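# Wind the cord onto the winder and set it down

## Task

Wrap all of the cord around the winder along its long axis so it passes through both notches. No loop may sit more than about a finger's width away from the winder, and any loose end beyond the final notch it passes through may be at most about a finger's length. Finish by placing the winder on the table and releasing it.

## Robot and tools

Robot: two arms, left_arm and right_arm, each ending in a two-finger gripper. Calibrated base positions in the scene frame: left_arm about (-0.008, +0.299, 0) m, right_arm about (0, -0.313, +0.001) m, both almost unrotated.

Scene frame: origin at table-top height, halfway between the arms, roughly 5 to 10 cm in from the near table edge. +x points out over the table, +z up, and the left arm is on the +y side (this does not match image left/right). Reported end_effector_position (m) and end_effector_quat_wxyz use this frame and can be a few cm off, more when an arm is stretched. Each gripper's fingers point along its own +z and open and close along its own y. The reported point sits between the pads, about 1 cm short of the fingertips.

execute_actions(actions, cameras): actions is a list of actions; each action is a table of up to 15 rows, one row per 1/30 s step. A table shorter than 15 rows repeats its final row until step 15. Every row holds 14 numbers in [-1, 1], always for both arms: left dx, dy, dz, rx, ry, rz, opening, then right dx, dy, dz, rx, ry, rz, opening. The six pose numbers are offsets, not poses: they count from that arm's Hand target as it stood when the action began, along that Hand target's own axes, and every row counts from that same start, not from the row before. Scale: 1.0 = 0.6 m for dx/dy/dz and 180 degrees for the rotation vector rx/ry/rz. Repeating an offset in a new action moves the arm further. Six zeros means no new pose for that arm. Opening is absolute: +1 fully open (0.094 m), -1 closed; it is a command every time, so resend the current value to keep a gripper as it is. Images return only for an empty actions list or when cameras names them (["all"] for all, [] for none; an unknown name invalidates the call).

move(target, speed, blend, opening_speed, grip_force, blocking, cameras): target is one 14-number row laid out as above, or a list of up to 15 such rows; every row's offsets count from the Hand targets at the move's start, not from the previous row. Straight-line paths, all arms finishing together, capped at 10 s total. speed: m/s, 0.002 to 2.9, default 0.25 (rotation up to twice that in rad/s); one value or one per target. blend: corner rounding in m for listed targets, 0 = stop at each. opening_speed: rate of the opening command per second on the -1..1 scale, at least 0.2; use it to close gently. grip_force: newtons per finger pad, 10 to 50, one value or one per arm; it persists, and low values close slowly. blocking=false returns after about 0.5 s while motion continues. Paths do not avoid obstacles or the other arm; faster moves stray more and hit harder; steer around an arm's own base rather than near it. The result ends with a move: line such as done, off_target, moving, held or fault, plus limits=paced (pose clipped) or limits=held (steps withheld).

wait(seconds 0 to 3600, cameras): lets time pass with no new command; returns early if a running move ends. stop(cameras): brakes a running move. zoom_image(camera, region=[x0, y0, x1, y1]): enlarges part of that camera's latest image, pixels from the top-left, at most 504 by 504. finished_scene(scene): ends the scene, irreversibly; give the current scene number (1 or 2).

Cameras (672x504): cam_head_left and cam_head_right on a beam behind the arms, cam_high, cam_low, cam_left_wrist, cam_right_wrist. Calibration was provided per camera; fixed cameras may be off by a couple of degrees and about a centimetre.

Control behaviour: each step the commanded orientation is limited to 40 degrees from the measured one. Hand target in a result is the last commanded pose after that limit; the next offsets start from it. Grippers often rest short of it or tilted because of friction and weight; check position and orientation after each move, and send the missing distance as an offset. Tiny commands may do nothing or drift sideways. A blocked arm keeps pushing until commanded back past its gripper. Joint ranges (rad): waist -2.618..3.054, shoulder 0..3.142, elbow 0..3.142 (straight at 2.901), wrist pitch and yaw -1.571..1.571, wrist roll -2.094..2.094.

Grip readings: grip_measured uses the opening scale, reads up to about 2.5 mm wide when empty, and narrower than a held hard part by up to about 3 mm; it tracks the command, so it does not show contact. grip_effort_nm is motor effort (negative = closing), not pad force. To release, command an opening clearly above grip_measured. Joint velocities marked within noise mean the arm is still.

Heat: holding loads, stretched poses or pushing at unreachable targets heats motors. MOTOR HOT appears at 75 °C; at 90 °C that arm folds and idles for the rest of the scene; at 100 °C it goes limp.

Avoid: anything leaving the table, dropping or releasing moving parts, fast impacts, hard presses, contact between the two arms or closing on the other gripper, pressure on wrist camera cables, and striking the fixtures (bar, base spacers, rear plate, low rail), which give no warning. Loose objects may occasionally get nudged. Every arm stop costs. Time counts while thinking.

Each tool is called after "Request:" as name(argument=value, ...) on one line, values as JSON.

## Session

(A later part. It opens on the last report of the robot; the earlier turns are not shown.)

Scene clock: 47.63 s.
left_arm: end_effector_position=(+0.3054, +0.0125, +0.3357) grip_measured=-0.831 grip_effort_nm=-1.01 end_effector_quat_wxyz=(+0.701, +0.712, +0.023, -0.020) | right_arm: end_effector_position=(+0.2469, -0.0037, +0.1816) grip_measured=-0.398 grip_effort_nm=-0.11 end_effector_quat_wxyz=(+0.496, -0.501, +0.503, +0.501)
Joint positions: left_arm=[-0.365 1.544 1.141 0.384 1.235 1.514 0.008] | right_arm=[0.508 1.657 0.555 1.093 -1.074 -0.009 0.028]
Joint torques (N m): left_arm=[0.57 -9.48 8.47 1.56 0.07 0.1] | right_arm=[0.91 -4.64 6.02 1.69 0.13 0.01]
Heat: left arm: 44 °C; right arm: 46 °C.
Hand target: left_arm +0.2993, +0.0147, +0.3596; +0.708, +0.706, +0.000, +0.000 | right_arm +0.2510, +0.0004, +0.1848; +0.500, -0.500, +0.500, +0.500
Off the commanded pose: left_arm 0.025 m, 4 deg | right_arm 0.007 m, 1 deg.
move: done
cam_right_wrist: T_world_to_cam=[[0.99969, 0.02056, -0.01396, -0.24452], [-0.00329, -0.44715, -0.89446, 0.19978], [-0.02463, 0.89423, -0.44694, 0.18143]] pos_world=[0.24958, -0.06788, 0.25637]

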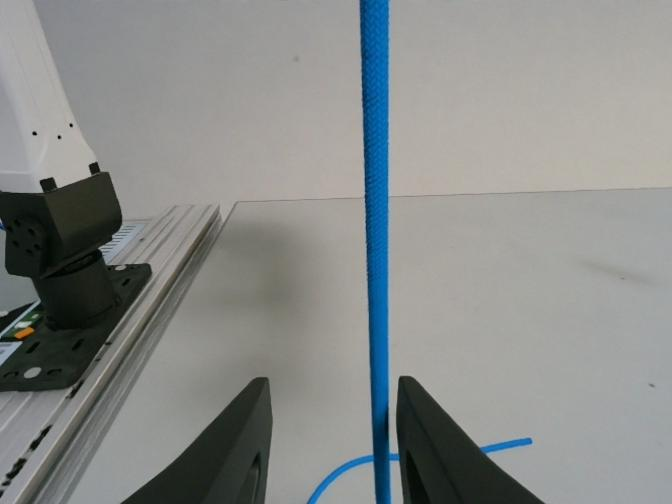

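Request:
move(target=[0, 0, 0, 0, 0, 0, -0.92, 0, 0.0, 0.005, 0, 0, 0, -1], speed=0.12, opening_speed=1.2, cameras=["cam_right_wrist"])

Scene clock: 48.80 s.
left_arm: end_effector_position=(+0.3054, +0.0125, +0.3357) grip_measured=-0.831 grip_effort_nm=-1.00 end_effector_quat_wxyz=(+0.701, +0.712, +0.023, -0.020) | right_arm: end_effector_position=(+0.2470, -0.0007, +0.1818) grip_measured=-0.960 grip_effort_nm=-0.90 end_effector_quat_wxyz=(+0.496, -0.501, +0.503, +0.500)
Joint positions: left_arm=[-0.365 1.544 1.141 0.384 1.235 1.514 0.008] | right_arm=[0.517 1.662 0.561 1.093 -1.064 -0.009 0.002]
Joint torques (N m): left_arm=[0.61 -9.51 8.5 1.56 0.07 0.11] | right_arm=[0.79 -4.72 6.08 1.64 0.14 0.02]
Heat: left arm: 43 °C; right arm: 46 °C.
Hand target: left_arm +0.2993, +0.0147, +0.3596; +0.708, +0.706, +0.000, +0.000 | right_arm +0.2510, +0.0034, +0.1849; +0.500, -0.500, +0.500, +0.500
Off the commanded pose: left_arm 0.025 m, 4 deg | right_arm 0.006 m, 1 deg.
move: done
cam_right_wrist: T_world_to_cam=[[0.99971, 0.0202, -0.01288, -0.24488], [-0.0025, -0.44674, -0.89466, 0.20114], [-0.02383, 0.89444, -0.44656, 0.17864]] pos_world=[0.24957, -0.06498, 0.25657]

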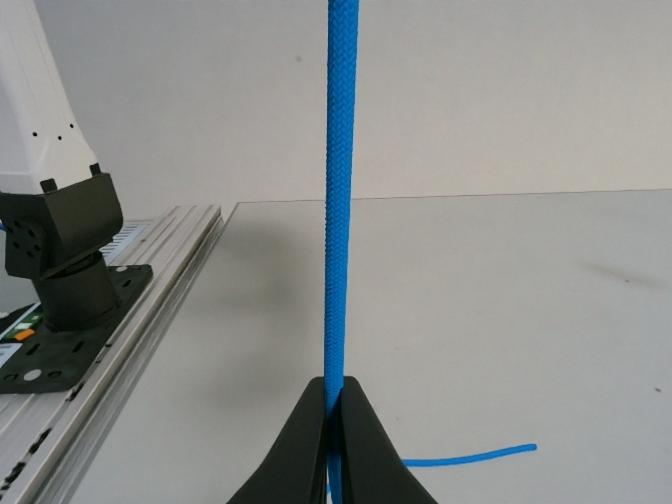

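Request:
move(target=[[0, 0, 0, 0, 0, 0, -0.92, -0.0917, 0.16, 0, 0, 0, 0, -1], [0, 0, 0, 0, 0, 0, -0.92, -0.1917, 0.2017, 0, 0, 0, 0, -1], [0, 0, 0, 0, 0, 0, -0.92, -0.3718, 0.1883, 0, 0, 0, 0, -1]], speed=0.25, blend=[0.03, 0.03, 0], cameras=["cam_high", "cam_left_wrist", "cam_right_wrist"])

Scene clock: 52.10 s.
left_arm: end_effector_position=(+0.3030, +0.0130, +0.3384) grip_measured=-0.831 grip_effort_nm=-1.00 end_effector_quat_wxyz=(+0.702, +0.712, +0.019, -0.019) | right_arm: end_effector_position=(+0.1385, +0.0022, +0.4000) grip_measured=-0.965 grip_effort_nm=-1.05 end_effector_quat_wxyz=(+0.493, -0.497, +0.507, +0.503)
Joint positions: left_arm=[-0.365 1.537 1.141 0.384 1.24 1.515 0.008] | right_arm=[0.808 1.001 1.028 -0.033 -0.77 0.007 0.002]
Joint torques (N m): left_arm=[0.61 -8.79 8.44 1.53 0.02 0.09] | right_arm=[0.99 -1.31 7.95 1.67 0.06 -0.19]
Heat: left arm: 43 °C; right arm: 45 °C.
Hand target: left_arm +0.2993, +0.0147, +0.3597; +0.708, +0.706, +0.000, +0.000 | right_arm +0.1378, +0.0034, +0.4080; +0.500, -0.500, +0.500, +0.500
Off the commanded pose: left_arm 0.022 m, 3 deg | right_arm 0.008 m, 1 deg.
move: done
cam_left_wrist: T_world_to_cam=[[-0.08016, 0.02557, -0.99645, 0.36062], [0.91604, 0.39602, -0.06353, -0.22166], [0.39299, -0.91789, -0.05516, -0.00219]] pos_world=[0.23282, 0.07655, 0.34514]
cam_right_wrist: T_world_to_cam=[[0.99951, 0.01708, -0.02628, -0.12821], [-0.01588, -0.44694, -0.89442, 0.39927], [-0.02702, 0.8944, -0.44645, 0.27127]] pos_world=[0.14182, -0.06199, 0.47486]

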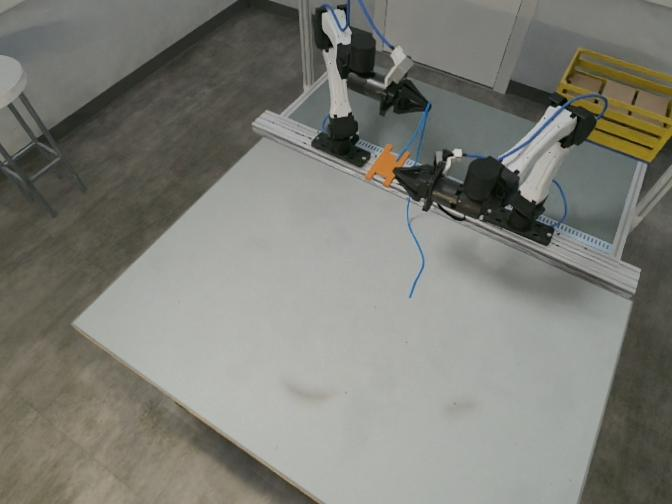

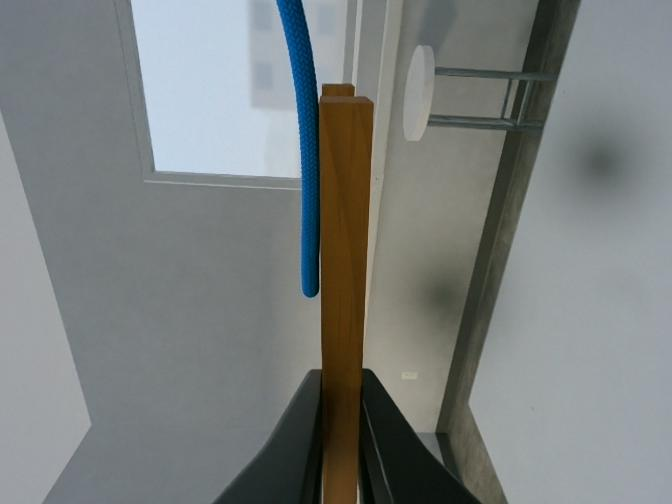

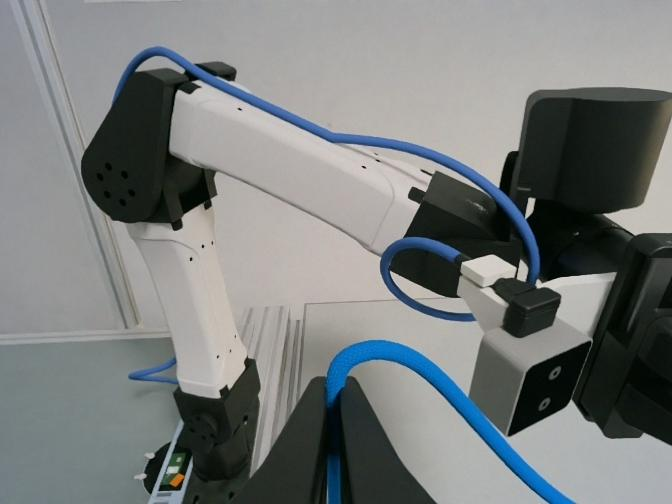

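Request:
move(target=[[0, 0, 0, 0, 0, 0, -0.92, -0.0117, -0.037, -0.1223, 0, 0, 0, -1], [0, 0, 0, 0, 0, 0, -0.92, -0.0367, -0.1703, -0.1307, 0, 0, 0, -1], [0, 0, 0, 0, 0, 0, -0.92, 0.0217, -0.412, -0.1307, 0, 0, 0, -1], [0, 0, 0, 0, 0, 0, -0.92, 0.0717, -0.417, -0.009, 0, 0, 0, -1], [0, 0, 0, 0, 0, 0, -0.92, 0.18, -0.417, -0.009, 0, 0, 0, -1]], speed=0.22, blend=[0.02, 0.03, 0.01, 0.02, 0], cameras=["cam_high", "cam_left_wrist", "cam_right_wrist"])

Scene clock: 55.83 s.
left_arm: end_effector_position=(+0.3030, +0.0130, +0.3384) grip_measured=-0.831 grip_effort_nm=-1.01 end_effector_quat_wxyz=(+0.702, +0.712, +0.019, -0.019) | right_arm: end_effector_position=(+0.3858, -0.0054, +0.3096) grip_measured=-0.965 grip_effort_nm=-1.05 end_effector_quat_wxyz=(+0.505, -0.504, +0.495, +0.497)
Joint positions: left_arm=[-0.365 1.537 1.141 0.384 1.24 1.515 0.008] | right_arm=[0.34 1.827 1.354 0.49 -1.24 -0.01 0.002]
Joint torques (N m): left_arm=[0.61 -8.72 8.54 1.56 0.03 0.09] | right_arm=[0.98 -7.53 4.93 1.62 0.12 -0.06]
Heat: left arm: 43 °C; right arm: 45 °C.
Hand target: left_arm +0.2993, +0.0147, +0.3597; +0.708, +0.706, +0.000, +0.000 | right_arm +0.3881, -0.0021, +0.3001; +0.500, -0.500, +0.500, +0.500
Off the commanded pose: left_arm 0.022 m, 3 deg | right_arm 0.010 m, 1 deg.
move: done
cam_left_wrist: T_world_to_cam=[[-0.08016, 0.02557, -0.99645, 0.36062], [0.91604, 0.39602, -0.06353, -0.22166], [0.39299, -0.91789, -0.05516, -0.00219]] pos_world=[0.23282, 0.07655, 0.34514]
cam_right_wrist: T_world_to_cam=[[0.99976, 0.01908, 0.01086, -0.38931], [0.01812, -0.43832, -0.89864, 0.30709], [-0.01238, 0.89862, -0.43856, 0.23642]] pos_world=[0.38658, -0.07042, 0.38388]

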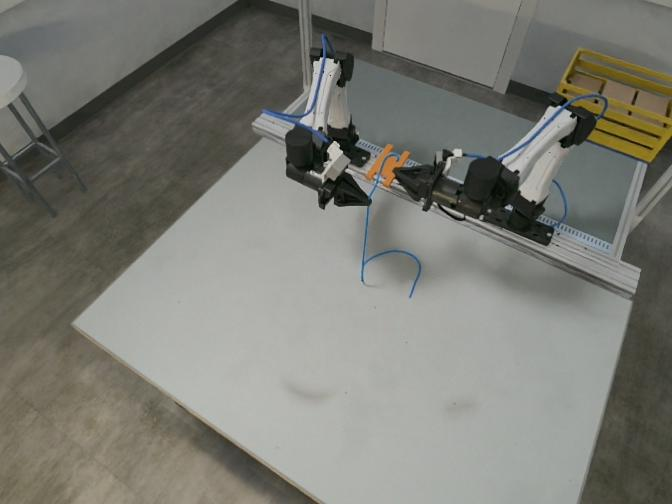

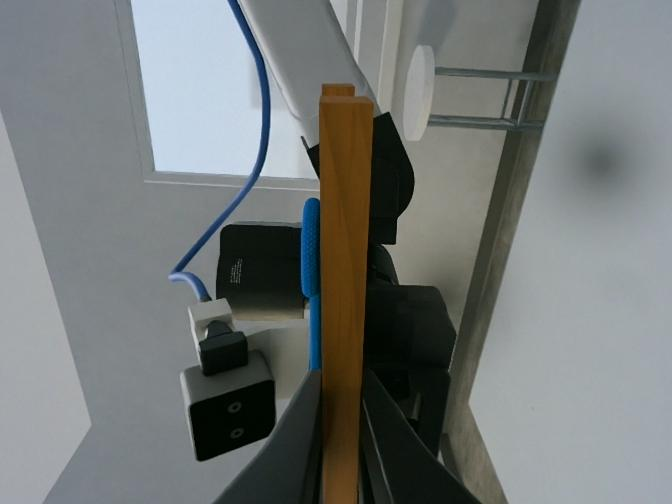

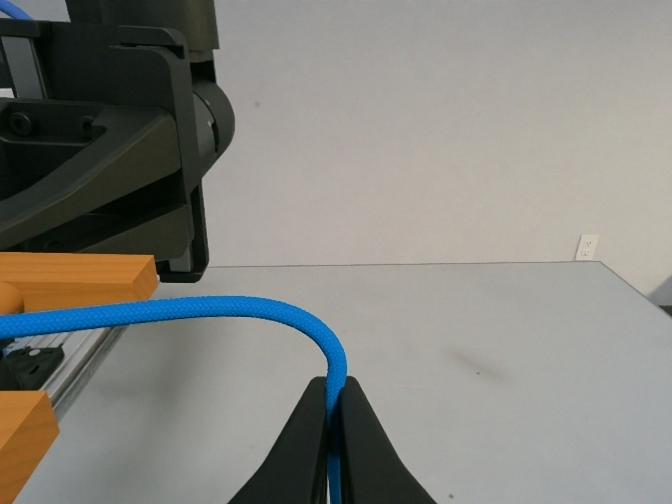

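Request:
move(target=[[0, 0, 0, 0, 0, 0, -0.92, 0.1418, 0.0802, -0.0132, 0, 0, 0, -1], [0, 0, 0, 0, 0, 0, -0.92, 0.1418, 0.0802, -0.0132, 0, 0, 0, -0.55]], speed=0.15, cameras=["cam_right_wrist", "cam_left_wrist"])

Scene clock: 58.77 s.
left_arm: end_effector_position=(+0.3040, +0.0131, +0.3337) grip_measured=-0.831 grip_effort_nm=-1.01 end_effector_quat_wxyz=(+0.697, +0.715, +0.032, -0.028) | right_arm: end_effector_position=(+0.3402, -0.0114, +0.2203) grip_measured=-0.552 grip_effort_nm=0.08 end_effector_quat_wxyz=(+0.502, -0.504, +0.495, +0.498)
Joint positions: left_arm=[-0.365 1.537 1.141 0.348 1.233 1.517 0.008] | right_arm=[0.365 1.817 0.95 0.88 -1.218 -0.009 0.021]
Joint torques (N m): left_arm=[0.61 -8.87 8.5 1.89 0.11 0.1] | right_arm=[0.87 -7.13 4.21 1.61 0.11 0.05]
Motor temperatures (°C): left_arm=[25 34 44 43 25 25 27] | right_arm=[22 45 35 36 24 26 27]
Heat: left arm: 44 °C; right arm: 45 °C.
Hand target: left_arm +0.2993, +0.0147, +0.3596; +0.708, +0.706, +0.000, +0.000 | right_arm +0.3401, -0.0100, +0.2149; +0.500, -0.500, +0.500, +0.500
Off the commanded pose: left_arm 0.026 m, 5 deg | right_arm 0.006 m, 1 deg.
move: done
cam_left_wrist: T_world_to_cam=[[-0.11166, 0.03655, -0.99307, 0.36434], [0.91107, 0.40282, -0.08761, -0.21341], [0.39683, -0.91455, -0.07828, 0.00371]] pos_world=[0.23364, 0.07605, 0.34341]
cam_right_wrist: T_world_to_cam=[[0.99974, 0.02176, 0.00601, -0.34143], [0.01496, -0.43928, -0.89823, 0.2261], [-0.01691, 0.89809, -0.43949, 0.20372]] pos_world=[0.3414, -0.07621, 0.29467]
Images, in order (width x height): cam_left_wrist 672x504, cam_right_wrist 672x504.

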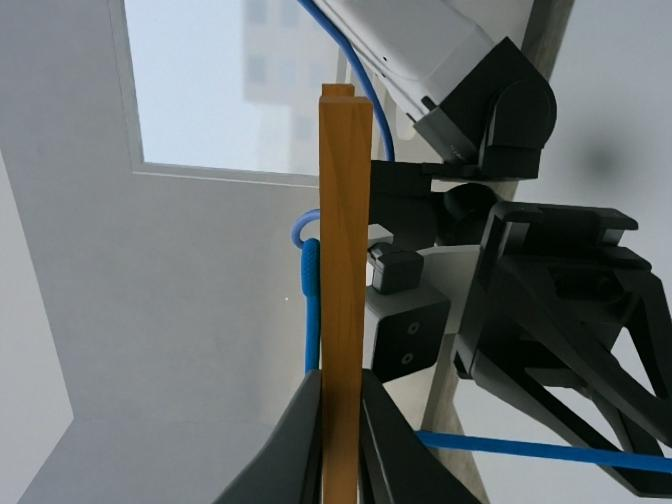

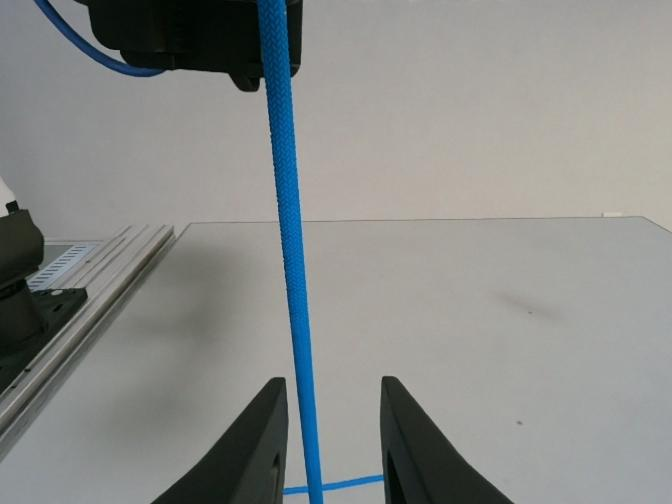

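Request:
move(target=[[0, 0, 0, 0, 0, 0, -0.92, 0, 0.0085, 0.0333, 0, 0, 0, -0.5], [0, 0, 0, 0, 0, 0, -0.92, 0.2032, 0.0052, 0.0333, 0, 0, 0, -0.5]], speed=[0.12, 0.2], blend=[0.005, 0], cameras=["cam_right_wrist"])

Scene clock: 61.37 s.
left_arm: end_effector_position=(+0.3040, +0.0131, +0.3337) grip_measured=-0.831 grip_effort_nm=-1.01 end_effector_quat_wxyz=(+0.697, +0.715, +0.032, -0.028) | right_arm: end_effector_position=(+0.3357, +0.0086, +0.0957) grip_measured=-0.502 grip_effort_nm=0.08 end_effector_quat_wxyz=(+0.496, -0.502, +0.501, +0.501)
Joint positions: left_arm=[-0.365 1.537 1.141 0.348 1.233 1.517 0.008] | right_arm=[0.42 2.215 0.876 1.329 -1.165 -0.013 0.023]
Joint torques (N m): left_arm=[0.58 -8.92 8.47 1.89 0.11 0.1] | right_arm=[0.57 -7.84 3.63 1.74 0.1 0.04]
Heat: left arm: 44 °C; right arm: 44 °C.
Hand target: left_arm +0.2993, +0.0147, +0.3596; +0.708, +0.706, +0.000, +0.000 | right_arm +0.3370, +0.0100, +0.0931; +0.500, -0.500, +0.500, +0.500
Off the commanded pose: left_arm 0.026 m, 5 deg | right_arm 0.003 m, 1 deg.
move: done
cam_right_wrist: T_world_to_cam=[[0.99966, 0.02363, -0.01088, -0.33498], [0.00082, -0.44663, -0.89472, 0.12747], [-0.026, 0.89441, -0.4465, 0.13476]] pos_world=[0.33827, -0.05568, 0.17057]

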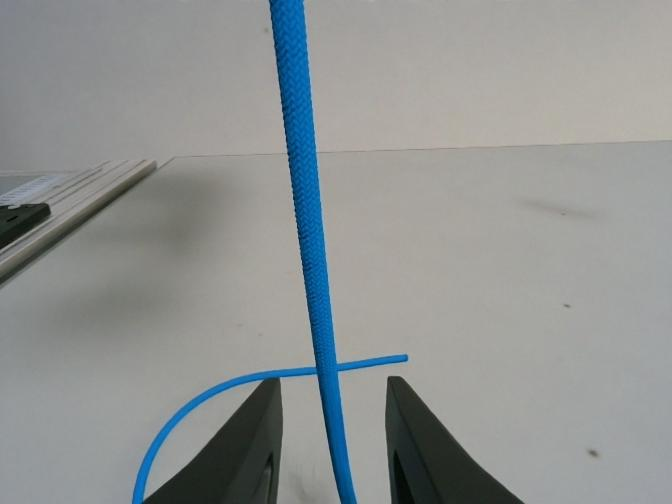

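Request:
move(target=[0, 0, 0, 0, 0, 0, -0.92, 0, 0, 0, 0, 0, 0, -1], opening_speed=1.5)

Scene clock: 62.17 s.
left_arm: end_effector_position=(+0.3040, +0.0131, +0.3337) grip_measured=-0.831 grip_effort_nm=-1.01 end_effector_quat_wxyz=(+0.697, +0.715, +0.032, -0.028) | right_arm: end_effector_position=(+0.3357, +0.0085, +0.0956) grip_measured=-0.959 grip_effort_nm=-0.93 end_effector_quat_wxyz=(+0.496, -0.502, +0.501, +0.501)
Joint positions: left_arm=[-0.365 1.537 1.141 0.348 1.233 1.517 0.008] | right_arm=[0.42 2.216 0.876 1.332 -1.164 -0.011 0.002]
Joint torques (N m): left_arm=[0.59 -8.87 8.5 1.89 0.11 0.1] | right_arm=[0.5 -7.71 3.7 1.82 0.09 0]
Heat: left arm: 44 °C; right arm: 44 °C.
Hand target: left_arm +0.2993, +0.0147, +0.3596; +0.708, +0.706, +0.000, +0.000 | right_arm +0.3370, +0.0100, +0.0931; +0.500, -0.500, +0.500, +0.500
Off the commanded pose: left_arm 0.026 m, 5 deg | right_arm 0.003 m, 1 deg.
move: done

Request:
move(target=[[0, 0, 0, 0, 0, 0, -0.92, -0.1198, 0.2533, -0.01, 0, 0, 0, -1], [0, 0, 0, 0, 0, 0, -0.92, -0.3282, 0.345, -0.01, 0, 0, 0, -1], [0, 0, 0, 0, 0, 0, -0.92, -0.5248, 0.3317, -0.01, 0, 0, 0, -1]], speed=0.25, blend=[0.04, 0.04, 0], cameras=["cam_high", "cam_left_wrist"])

Request:
zoom_image(camera="cam_high", region=[332, 90, 452, 250])

Scene clock: 65.73 s.
left_arm: end_effector_position=(+0.3021, +0.0132, +0.3356) grip_measured=-0.831 grip_effort_nm=-1.00 end_effector_quat_wxyz=(+0.699, +0.715, +0.027, -0.028) | right_arm: end_effector_position=(+0.1385, +0.0028, +0.3998) grip_measured=-0.963 grip_effort_nm=-1.04 end_effector_quat_wxyz=(+0.493, -0.497, +0.507, +0.503)
Joint positions: left_arm=[-0.365 1.534 1.141 0.354 1.241 1.517 0.008] | right_arm=[0.811 1.003 1.028 -0.031 -0.768 0.007 0.002]
Joint torques (N m): left_arm=[0.64 -8.35 8.42 1.86 0.03 0.08] | right_arm=[0.94 -1.22 7.83 1.64 0.11 -0.18]
Heat: left arm: 45 °C; right arm: 44 °C.
Hand target: left_arm +0.2993, +0.0147, +0.3596; +0.708, +0.706, +0.000, +0.000 | right_arm +0.1378, +0.0040, +0.4078; +0.500, -0.500, +0.500, +0.500
Off the commanded pose: left_arm 0.024 m, 5 deg | right_arm 0.008 m, 1 deg.
move: done
cam_left_wrist: T_world_to_cam=[[-0.10368, 0.03442, -0.99401, 0.36388], [0.91465, 0.39592, -0.08169, -0.2146], [0.39074, -0.91764, -0.07253, 0.0048]] pos_world=[0.23213, 0.07684, 0.34452]

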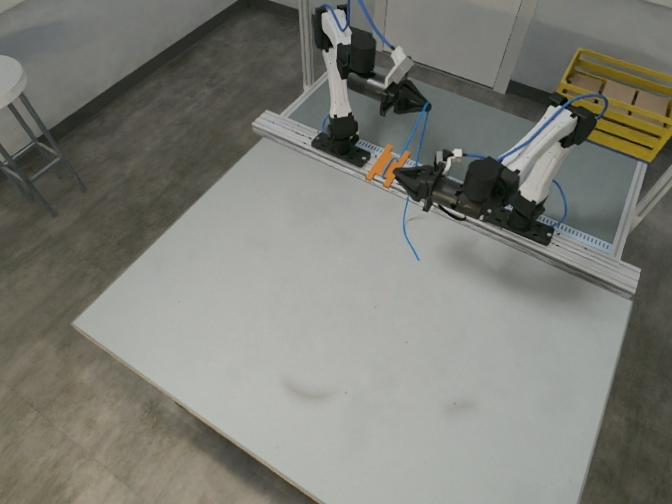

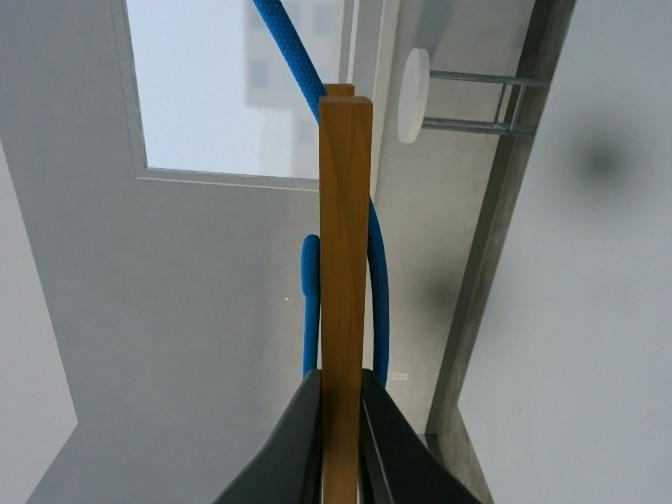

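Scaled by 3.150 from the camera's image (finer frame: 960x720).

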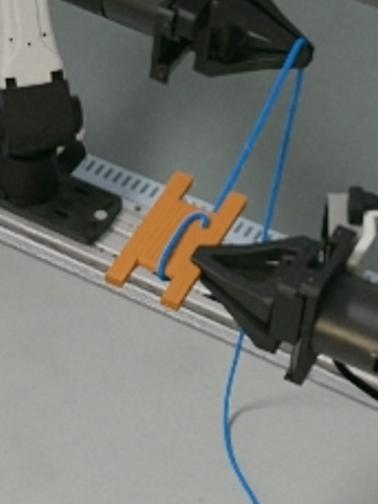

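Request:
move(target=[[0, 0, 0, 0, 0, 0, -0.92, -0.012, -0.037, -0.1233, 0, 0, 0, -1], [0, 0, 0, 0, 0, 0, -0.92, -0.037, -0.1703, -0.1317, 0, 0, 0, -1], [0, 0, 0, 0, 0, 0, -0.92, 0.0213, -0.412, -0.1317, 0, 0, 0, -1], [0, 0, 0, 0, 0, 0, -0.92, 0.0713, -0.417, -0.0067, 0, 0, 0, -1], [0, 0, 0, 0, 0, 0, -0.92, 0.1797, -0.417, -0.0067, 0, 0, 0, -1], [0, 0, 0, 0, 0, 0, -0.92, 0.283, -0.337, -0.0233, 0, 0, 0, -1], [0, 0, 0, 0, 0, 0, -0.92, 0.283, -0.337, -0.0233, 0, 0, 0, -0.55]], speed=[0.22, 0.22, 0.22, 0.22, 0.22, 0.15, 0.15], blend=[0.02, 0.03, 0.01, 0.02, 0, 0, 0], cameras=["cam_high", "cam_left_wrist", "cam_right_wrist"])

Request:
zoom_image(camera="cam_high", region=[332, 90, 452, 250])

Scene clock: 71.53 s.
left_arm: end_effector_position=(+0.3049, +0.0137, +0.3343) grip_measured=-0.831 grip_effort_nm=-1.01 end_effector_quat_wxyz=(+0.697, +0.715, +0.035, -0.025) | right_arm: end_effector_position=(+0.3412, -0.0115, +0.2411) grip_measured=-0.552 grip_effort_nm=0.08 end_effector_quat_wxyz=(+0.503, -0.504, +0.496, +0.498)
Joint positions: left_arm=[-0.364 1.534 1.141 0.344 1.227 1.518 0.008] | right_arm=[0.364 1.773 0.992 0.795 -1.218 -0.008 0.021]
Joint torques (N m): left_arm=[0.49 -8.47 8.57 1.98 0.16 0.11] | right_arm=[0.75 -7.75 4.48 1.54 0.1 0.03]
Heat: left arm: 46 °C; right arm: 43 °C.
Hand target: left_arm +0.2994, +0.0147, +0.3596; +0.708, +0.706, +0.000, +0.001 | right_arm +0.3401, -0.0100, +0.2381; +0.500, -0.500, +0.500, +0.500
Off the commanded pose: left_arm 0.026 m, 5 deg | right_arm 0.003 m, 1 deg.
move: done
cam_left_wrist: T_world_to_cam=[[-0.11091, 0.03627, -0.99317, 0.36475], [0.9079, 0.41019, -0.08641, -0.21388], [0.40425, -0.91128, -0.07843, 0.0017]] pos_world=[0.23395, 0.07605, 0.34391]
cam_right_wrist: T_world_to_cam=[[0.99977, 0.02064, 0.00599, -0.34264], [0.01445, -0.43901, -0.89836, 0.24491], [-0.01591, 0.89824, -0.43921, 0.21265]] pos_world=[0.3424, -0.07642, 0.31547]

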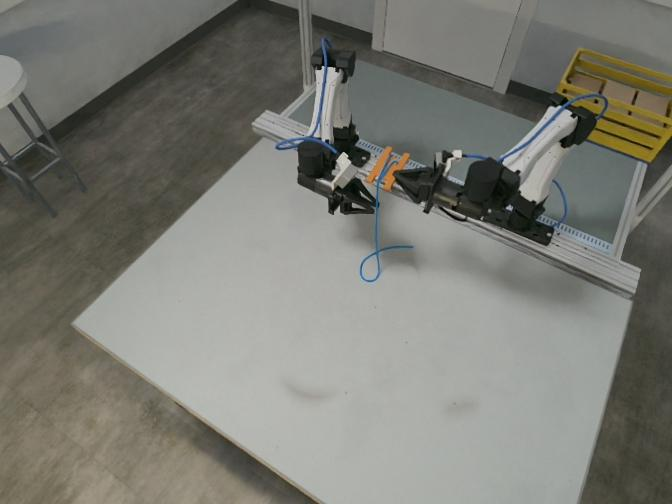

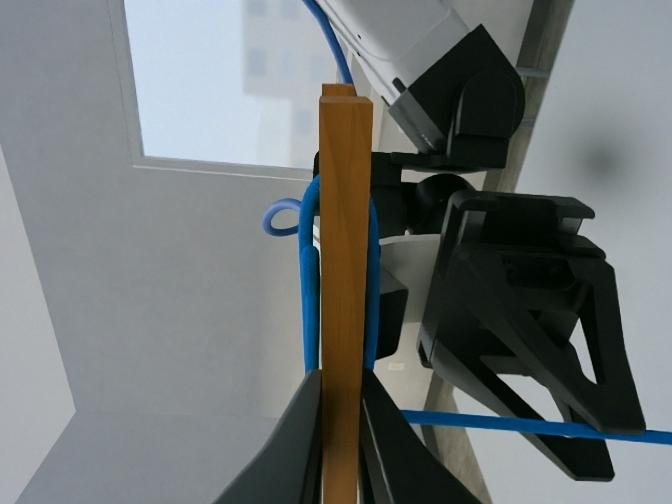

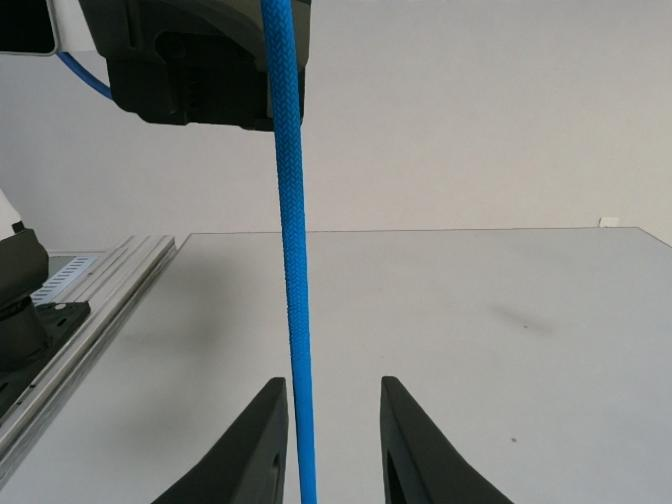

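Scaled by 3.150 from the camera's image (finer frame: 960x720).

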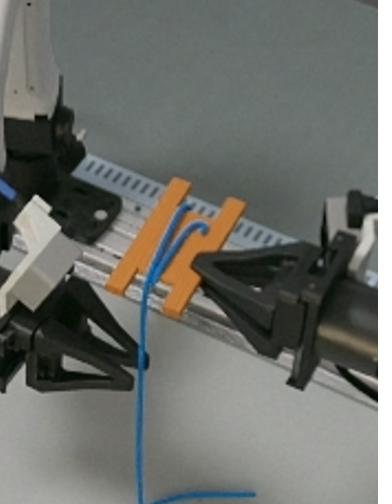

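Request:
move(target=[[0, 0, 0, 0, 0, 0, -0.92, 0, 0.0085, 0.0258, 0, 0, 0, -0.5], [0, 0, 0, 0, 0, 0, -0.92, 0.2418, 0.0052, 0.0258, 0, 0, 0, -0.5], [0, 0, 0, 0, 0, 0, -0.92, 0.2418, 0.0052, 0.0258, 0, 0, 0, -1]], speed=[0.12, 0.2, 0.2], blend=[0.005, 0, 0], cameras=["cam_right_wrist"])

Scene clock: 74.60 s.
left_arm: end_effector_position=(+0.3049, +0.0136, +0.3344) grip_measured=-0.831 grip_effort_nm=-1.00 end_effector_quat_wxyz=(+0.698, +0.715, +0.034, -0.025) | right_arm: end_effector_position=(+0.3360, +0.0043, +0.0959) grip_measured=-0.960 grip_effort_nm=-0.96 end_effector_quat_wxyz=(+0.496, -0.502, +0.501, +0.501)
Joint positions: left_arm=[-0.364 1.534 1.141 0.345 1.227 1.518 0.008] | right_arm=[0.409 2.213 0.87 1.336 -1.176 -0.011 0.002]
Joint torques (N m): left_arm=[0.5 -8.57 8.53 1.92 0.17 0.1] | right_arm=[0.38 -7.76 3.59 1.73 0.12 0.02]
Heat: left arm: 46 °C; right arm: 43 °C.
Hand target: left_arm +0.2994, +0.0147, +0.3596; +0.708, +0.706, +0.000, +0.001 | right_arm +0.3371, +0.0055, +0.0931; +0.500, -0.500, +0.500, +0.500
Off the commanded pose: left_arm 0.026 m, 5 deg | right_arm 0.003 m, 1 deg.
move: done
cam_right_wrist: T_world_to_cam=[[0.99966, 0.02373, -0.01068, -0.33521], [0.00102, -0.44575, -0.89516, 0.12556], [-0.026, 0.89484, -0.44562, 0.13858]] pos_world=[0.33857, -0.06008, 0.17057]

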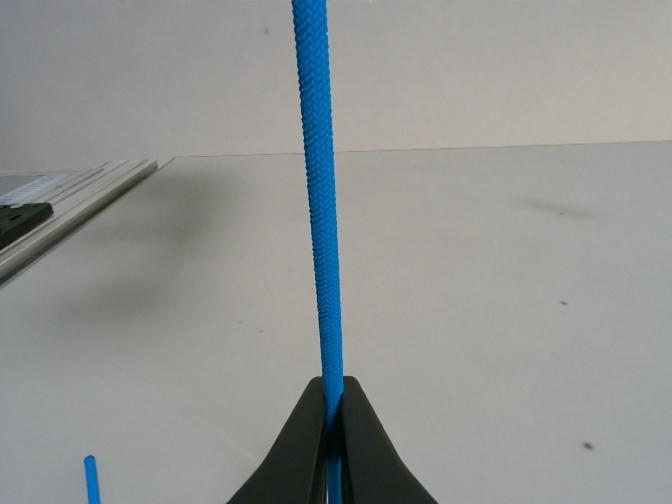

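Request:
move(target=[[0, 0, 0, 0, 0, 0, -0.92, -0.1198, 0.2535, -0.0025, 0, 0, 0, -1], [0, 0, 0, 0, 0, 0, -0.92, -0.3282, 0.3452, -0.0025, 0, 0, 0, -1], [0, 0, 0, 0, 0, 0, -0.92, -0.5248, 0.3318, -0.0025, 0, 0, 0, -1], [0, 0, 0, 0, 0, 0, -0.92, -0.5365, 0.2952, -0.1258, 0, 0, 0, -1], [0, 0, 0, 0, 0, 0, -0.92, -0.5615, 0.1618, -0.1342, 0, 0, 0, -1], [0, 0, 0, 0, 0, 0, -0.92, -0.5032, -0.0798, -0.1342, 0, 0, 0, -1], [0, 0, 0, 0, 0, 0, -0.92, -0.4532, -0.0848, -0.0125, 0, 0, 0, -1], [0, 0, 0, 0, 0, 0, -0.92, -0.3448, -0.0848, -0.0125, 0, 0, 0, -1], [0, 0, 0, 0, 0, 0, -0.92, -0.2415, -0.0048, -0.0258, 0, 0, 0, -1], [0, 0, 0, 0, 0, 0, -0.92, -0.2415, -0.0048, -0.0258, 0, 0, 0, -0.55]], speed=[0.25, 0.25, 0.25, 0.22, 0.22, 0.22, 0.22, 0.22, 0.15, 0.15], blend=[0.04, 0.04, 0.012, 0.02, 0.03, 0.01, 0.02, 0, 0, 0], cameras=["cam_high", "cam_left_wrist", "cam_right_wrist"])

Request:
zoom_image(camera="cam_high", region=[332, 90, 452, 250])

Scene clock: 82.57 s.
left_arm: end_effector_position=(+0.3052, +0.0139, +0.3343) grip_measured=-0.831 grip_effort_nm=-1.01 end_effector_quat_wxyz=(+0.697, +0.715, +0.035, -0.024) | right_arm: end_effector_position=(+0.3414, -0.0118, +0.2408) grip_measured=-0.552 grip_effort_nm=0.07 end_effector_quat_wxyz=(+0.503, -0.503, +0.496, +0.498)
Joint positions: left_arm=[-0.363 1.534 1.141 0.344 1.226 1.519 0.008] | right_arm=[0.363 1.773 0.99 0.795 -1.217 -0.008 0.021]
Joint torques (N m): left_arm=[0.47 -8.47 8.51 1.88 0.18 0.1] | right_arm=[0.98 -7.71 4.6 1.52 0.1 0.05]
Heat: left arm: 47 °C; right arm: 43 °C.
Hand target: left_arm +0.2994, +0.0147, +0.3596; +0.708, +0.706, +0.000, +0.000 | right_arm +0.3400, -0.0101, +0.2379; +0.500, -0.500, +0.500, +0.500
Off the commanded pose: left_arm 0.026 m, 5 deg | right_arm 0.004 m, 1 deg.
move: done
cam_left_wrist: T_world_to_cam=[[-0.11062, 0.03606, -0.99321, 0.36474], [0.90733, 0.41151, -0.08611, -0.21431], [0.40561, -0.91069, -0.07824, 0.00134]] pos_world=[0.23425, 0.07625, 0.34391]
cam_right_wrist: T_world_to_cam=[[0.9998, 0.01949, 0.00521, -0.34268], [0.01324, -0.43931, -0.89824, 0.24477], [-0.01522, 0.89812, -0.43948, 0.21258]] pos_world=[0.3426, -0.07672, 0.31507]

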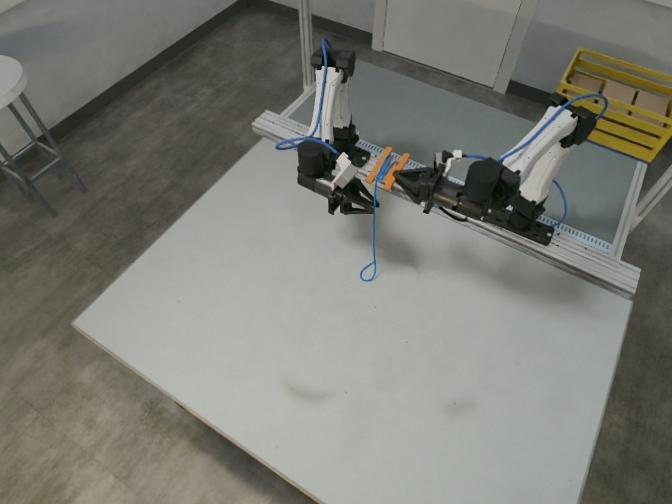

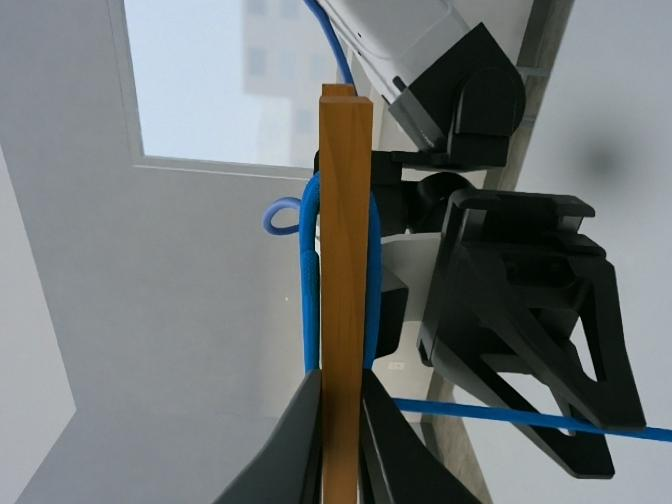

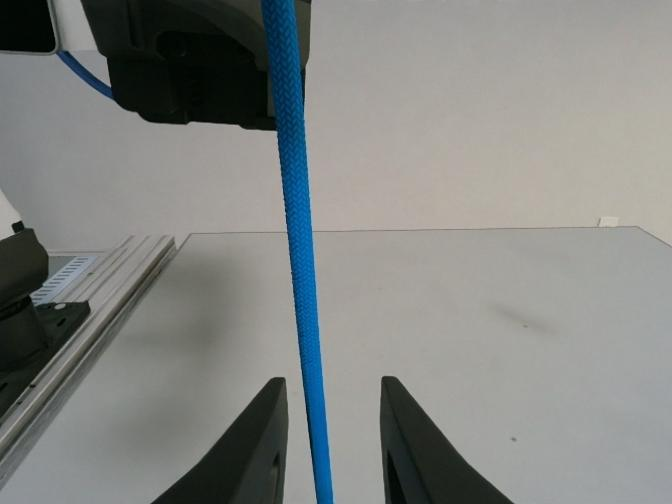

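Scaled by 3.150 from the camera's image (finer frame: 960x720).

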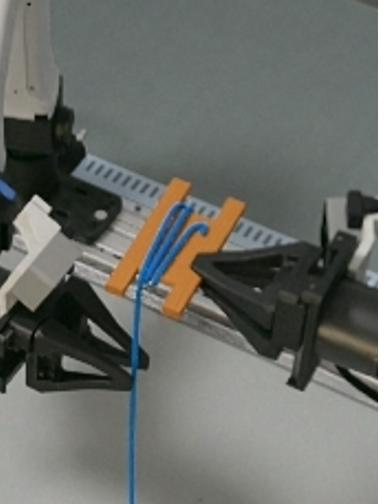

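Request:
move(target=[[0, 0, 0, 0, 0, 0, -0.92, 0.2413, 0.005, 0.006, 0, 0, 0, -0.55], [0, 0, 0, 0, 0, 0, -0.92, 0.2413, 0.005, 0.006, 0, 0, 0, -1]], speed=[0.22, 0.2], cameras=["cam_right_wrist"])

Scene clock: 85.53 s.
left_arm: end_effector_position=(+0.3052, +0.0139, +0.3343) grip_measured=-0.831 grip_effort_nm=-1.00 end_effector_quat_wxyz=(+0.697, +0.715, +0.035, -0.024) | right_arm: end_effector_position=(+0.3372, -0.0087, +0.0961) grip_measured=-0.996 grip_effort_nm=-0.16 end_effector_quat_wxyz=(+0.497, -0.501, +0.502, +0.500)
Joint positions: left_arm=[-0.363 1.534 1.141 0.345 1.226 1.519 0.008] | right_arm=[0.376 2.205 0.85 1.347 -1.206 -0.011 0]
Joint torques (N m): left_arm=[0.44 -8.54 8.59 1.93 0.18 0.1] | right_arm=[0.99 -7.61 3.43 1.78 0.12 -0.03]
Heat: left arm: 47 °C; right arm: 43 °C.
Hand target: left_arm +0.2994, +0.0147, +0.3596; +0.708, +0.706, +0.000, +0.000 | right_arm +0.3370, -0.0064, +0.0932; +0.500, -0.500, +0.500, +0.500
Off the commanded pose: left_arm 0.026 m, 5 deg | right_arm 0.004 m, 0 deg.
move: done
cam_right_wrist: T_world_to_cam=[[0.99974, 0.02025, -0.01075, -0.33616], [-0.0006, -0.44553, -0.89527, 0.12066], [-0.02292, 0.89504, -0.4454, 0.14921]] pos_world=[0.33956, -0.07299, 0.17087]

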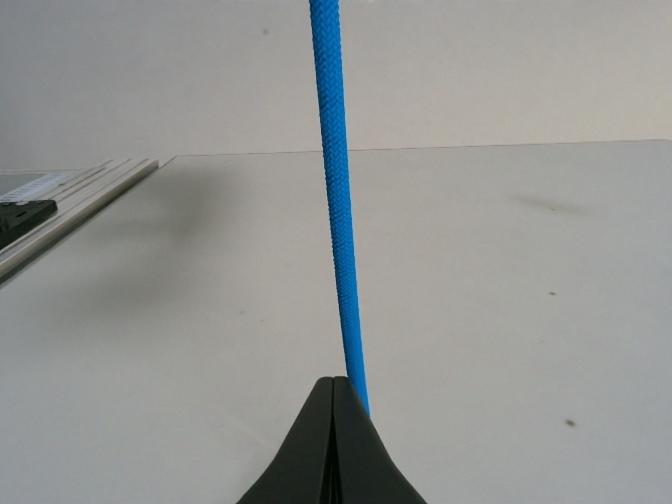

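Request:
move(target=[[0, 0, 0, 0, 0, 0, -0.92, 0, 0, -0.055, 0, 0, 0, -1], [0, 0, 0, 0, 0, 0, -0.92, 0, -0.0117, -0.055, 0, 0, 0, -0.35]], speed=[0.15, 0.15], cameras=["cam_right_wrist"])

Scene clock: 88.13 s.
left_arm: end_effector_position=(+0.3052, +0.0139, +0.3343) grip_measured=-0.831 grip_effort_nm=-1.01 end_effector_quat_wxyz=(+0.697, +0.715, +0.035, -0.024) | right_arm: end_effector_position=(+0.3403, -0.0383, +0.0916) grip_measured=-0.352 grip_effort_nm=0.08 end_effector_quat_wxyz=(+0.495, -0.498, +0.506, +0.501)
Joint positions: left_arm=[-0.363 1.534 1.141 0.345 1.226 1.519 0.008] | right_arm=[0.295 2.205 0.818 1.369 -1.281 -0.009 0.03]
Joint torques (N m): left_arm=[0.42 -8.53 8.55 1.92 0.18 0.1] | right_arm=[-0.34 -7.82 4.3 1.66 -0.1 -0.01]
Heat: left arm: 47 °C; right arm: 43 °C.
Hand target: left_arm +0.2994, +0.0147, +0.3596; +0.708, +0.706, +0.000, +0.000 | right_arm +0.3440, -0.0395, +0.0931; +0.500, -0.500, +0.500, +0.500
Off the commanded pose: left_arm 0.026 m, 5 deg | right_arm 0.004 m, 1 deg.
move: done
cam_right_wrist: T_world_to_cam=[[0.99965, 0.01484, -0.02196, -0.3379], [-0.013, -0.44757, -0.89416, 0.10744], [-0.0231, 0.89413, -0.44722, 0.17401]] pos_world=[0.3432, -0.10249, 0.16646]

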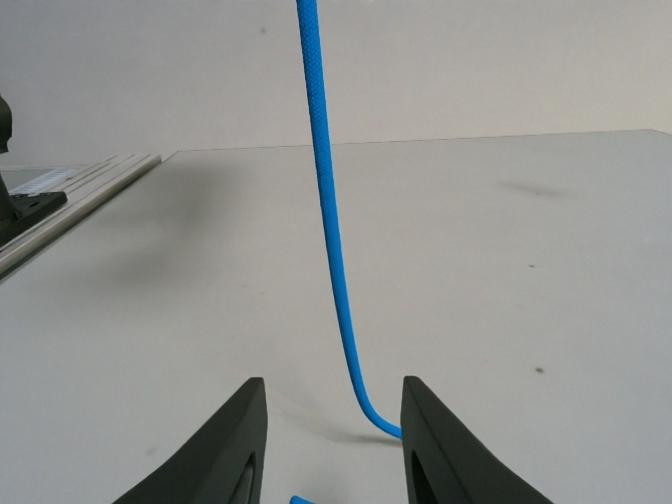

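Request:
move(target=[[0, 0, 0, 0, 0, 0, -0.92, -0.02, 0, 0.0658, 0, 0, 0, -0.35], [0, 0, 0, 0, 0, 0, -0.92, -0.02, 0, 0.0658, 0, 0, 0, -1]], speed=[0.12, 0.15], cameras=["cam_right_wrist"])

Scene clock: 90.20 s.
left_arm: end_effector_position=(+0.3052, +0.0139, +0.3343) grip_measured=-0.831 grip_effort_nm=-1.01 end_effector_quat_wxyz=(+0.697, +0.715, +0.035, -0.024) | right_arm: end_effector_position=(+0.3399, -0.0030, +0.0982) grip_measured=-0.965 grip_effort_nm=-0.91 end_effector_quat_wxyz=(+0.493, -0.499, +0.504, +0.503)
Joint positions: left_arm=[-0.363 1.534 1.141 0.345 1.226 1.519 0.008] | right_arm=[0.387 2.205 0.872 1.322 -1.196 -0.002 0.002]
Joint torques (N m): left_arm=[0.49 -8.5 8.57 1.92 0.17 0.1] | right_arm=[0.66 -10.04 4.67 1.47 0.08 -0.07]
Heat: left arm: 47 °C; right arm: 43 °C.
Hand target: left_arm +0.2994, +0.0147, +0.3596; +0.708, +0.706, +0.000, +0.000 | right_arm +0.3439, +0.0001, +0.1052; +0.500, -0.500, +0.500, +0.500
Off the commanded pose: left_arm 0.026 m, 5 deg | right_arm 0.009 m, 1 deg.
move: done
cam_right_wrist: T_world_to_cam=[[0.9995, 0.02211, -0.02238, -0.33778], [-0.01016, -0.44655, -0.8947, 0.12819], [-0.02978, 0.89449, -0.4461, 0.14756]] pos_world=[0.34331, -0.06728, 0.17296]

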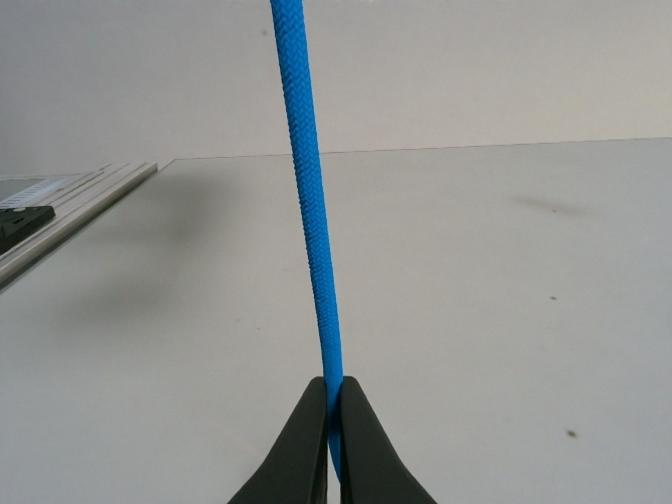

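Request:
move(target=[[0, 0, 0, 0, 0, 0, -0.92, -0.0997, 0.2648, 0.0032, 0, 0, 0, -1], [0, 0, 0, 0, 0, 0, -0.92, -0.308, 0.3565, 0.0032, 0, 0, 0, -1], [0, 0, 0, 0, 0, 0, -0.92, -0.5047, 0.3432, 0.0032, 0, 0, 0, -1], [0, 0, 0, 0, 0, 0, -0.92, -0.5163, 0.3065, -0.1168, 0, 0, 0, -1], [0, 0, 0, 0, 0, 0, -0.92, -0.5413, 0.1732, -0.1252, 0, 0, 0, -1], [0, 0, 0, 0, 0, 0, -0.92, -0.483, -0.0685, -0.1252, 0, 0, 0, -1], [0, 0, 0, 0, 0, 0, -0.92, -0.433, -0.0735, -0.0068, 0, 0, 0, -1], [0, 0, 0, 0, 0, 0, -0.92, -0.3247, -0.0735, -0.0068, 0, 0, 0, -1], [0, 0, 0, 0, 0, 0, -0.92, -0.2213, 0.0065, -0.0168, 0, 0, 0, -1], [0, 0, 0, 0, 0, 0, -0.92, -0.2213, 0.0065, -0.0168, 0, 0, 0, -0.55]], speed=[0.25, 0.25, 0.25, 0.22, 0.22, 0.22, 0.22, 0.22, 0.15, 0.15], blend=[0.04, 0.04, 0.012, 0.02, 0.03, 0.01, 0.02, 0, 0, 0], cameras=["cam_high", "cam_left_wrist", "cam_right_wrist"])

Request:
zoom_image(camera="cam_high", region=[332, 90, 452, 250])

Scene clock: 97.73 s.
left_arm: end_effector_position=(+0.3054, +0.0140, +0.3339) grip_measured=-0.831 grip_effort_nm=-1.01 end_effector_quat_wxyz=(+0.697, +0.716, +0.036, -0.024) | right_arm: end_effector_position=(+0.3410, -0.0118, +0.2424) grip_measured=-0.552 grip_effort_nm=0.08 end_effector_quat_wxyz=(+0.505, -0.504, +0.494, +0.497)
Joint positions: left_arm=[-0.363 1.534 1.141 0.342 1.225 1.52 0.008] | right_arm=[0.364 1.771 0.99 0.8 -1.217 -0.008 0.021]
Joint torques (N m): left_arm=[0.42 -8.64 8.57 1.92 0.16 0.09] | right_arm=[0.84 -7.6 4.45 1.53 0.11 0.01]
Heat: left arm: 48 °C; right arm: 43 °C.
Hand target: left_arm +0.2994, +0.0147, +0.3596; +0.708, +0.706, +0.000, +0.000 | right_arm +0.3400, -0.0100, +0.2379; +0.500, -0.500, +0.500, +0.500
Off the commanded pose: left_arm 0.026 m, 5 deg | right_arm 0.005 m, 1 deg.
move: done
cam_left_wrist: T_world_to_cam=[[-0.11198, 0.03687, -0.99303, 0.36475], [0.9069, 0.41228, -0.08696, -0.21408], [0.4062, -0.91031, -0.07961, 0.00158]] pos_world=[0.23435, 0.07625, 0.34371]
cam_right_wrist: T_world_to_cam=[[0.99973, 0.01984, 0.01206, -0.34388], [0.01952, -0.43702, -0.89924, 0.24443], [-0.01257, 0.89923, -0.43729, 0.21182]] pos_world=[0.34168, -0.07683, 0.31657]

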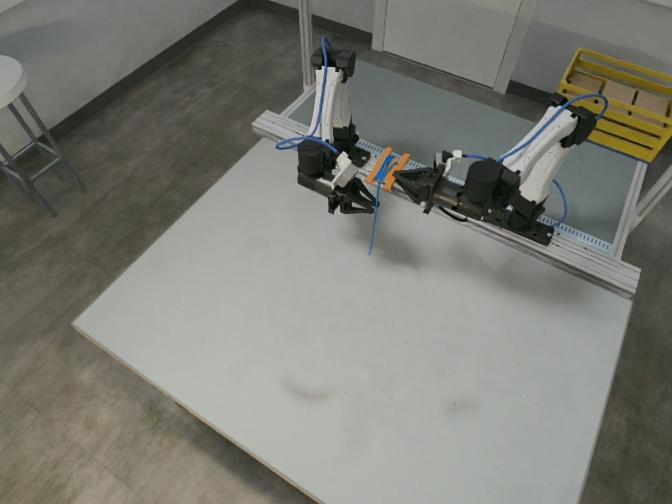

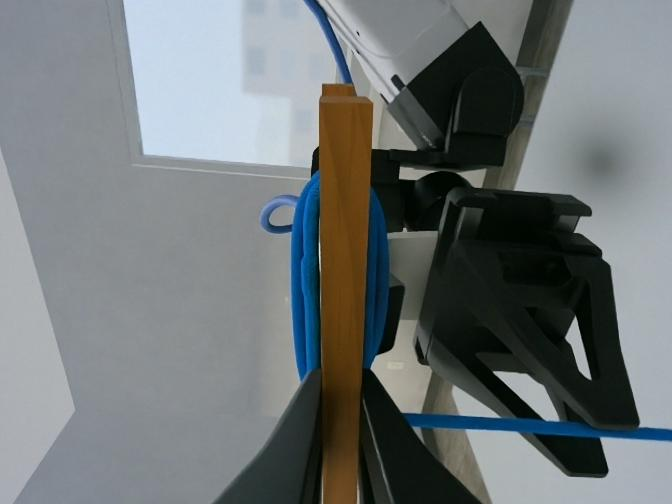

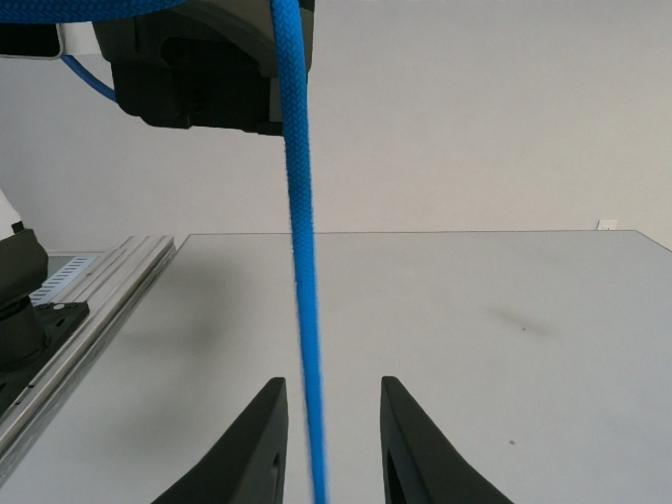

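Scaled by 3.150 from the camera's image (finer frame: 960x720).

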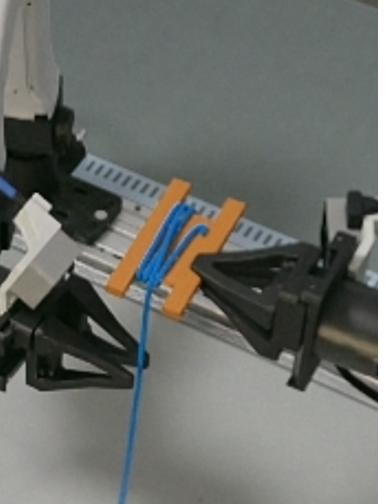

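Request:
move(target=[0, 0, 0, 0, 0, 0, -0.92, 0.2413, 0.005, 0, 0, 0, 0, -0.5], speed=0.22, cameras=["cam_right_wrist", "cam_low"])

Request:
zoom_image(camera="cam_low", region=[260, 100, 400, 270])

Scene clock: 100.67 s.
left_arm: end_effector_position=(+0.3054, +0.0140, +0.3341) grip_measured=-0.831 grip_effort_nm=-1.00 end_effector_quat_wxyz=(+0.697, +0.716, +0.035, -0.024) | right_arm: end_effector_position=(+0.3374, -0.0123, +0.0963) grip_measured=-0.502 grip_effort_nm=0.08 end_effector_quat_wxyz=(+0.497, -0.502, +0.502, +0.500)
Joint positions: left_arm=[-0.363 1.534 1.141 0.343 1.225 1.52 0.008] | right_arm=[0.366 2.201 0.845 1.346 -1.216 -0.014 0.023]
Joint torques (N m): left_arm=[0.46 -8.55 8.53 1.95 0.18 0.1] | right_arm=[0.96 -7.72 3.3 1.78 0.09 0.02]
Heat: left arm: 48 °C; right arm: 43 °C.
Hand target: left_arm +0.2994, +0.0147, +0.3596; +0.708, +0.706, +0.000, +0.001 | right_arm +0.3371, -0.0101, +0.0932; +0.500, -0.500, +0.500, +0.500
Off the commanded pose: left_arm 0.026 m, 5 deg | right_arm 0.004 m, 0 deg.
move: done
cam_right_wrist: T_world_to_cam=[[0.99975, 0.02023, -0.00987, -0.33644], [0.0002, -0.44612, -0.89497, 0.11887], [-0.02251, 0.89474, -0.44601, 0.15247]] pos_world=[0.33976, -0.07659, 0.17107]
Images, in order (width x height): cam_low 672x504, cam_right_wrist 672x504.

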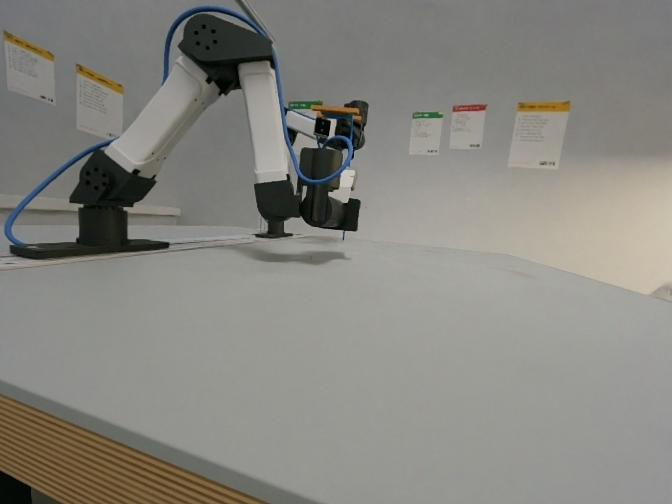

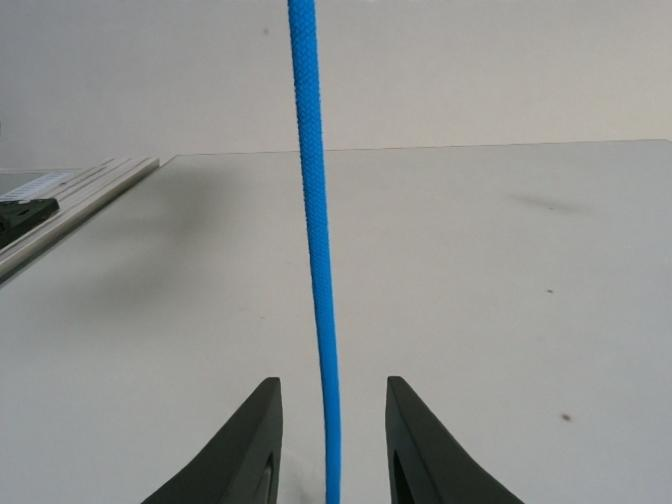

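Scaled by 2.965 from the camera's image (finer frame: 960x720).

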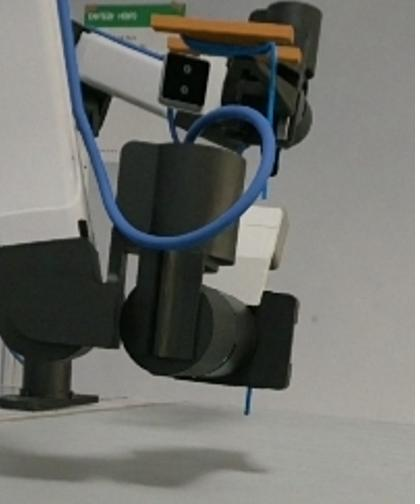

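Request:
zoom_image(camera="cam_right_wrist", region=[270, 320, 410, 430])

Scaled by 3.600 from the camera's image (finer frame: 960x720).

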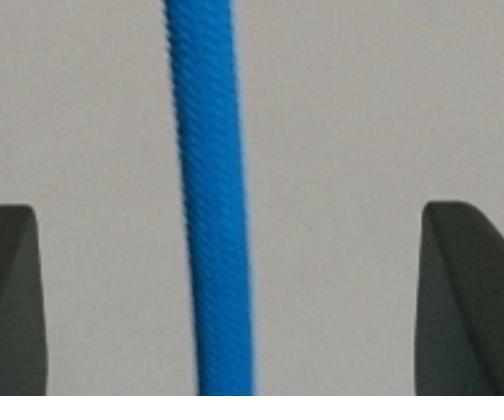

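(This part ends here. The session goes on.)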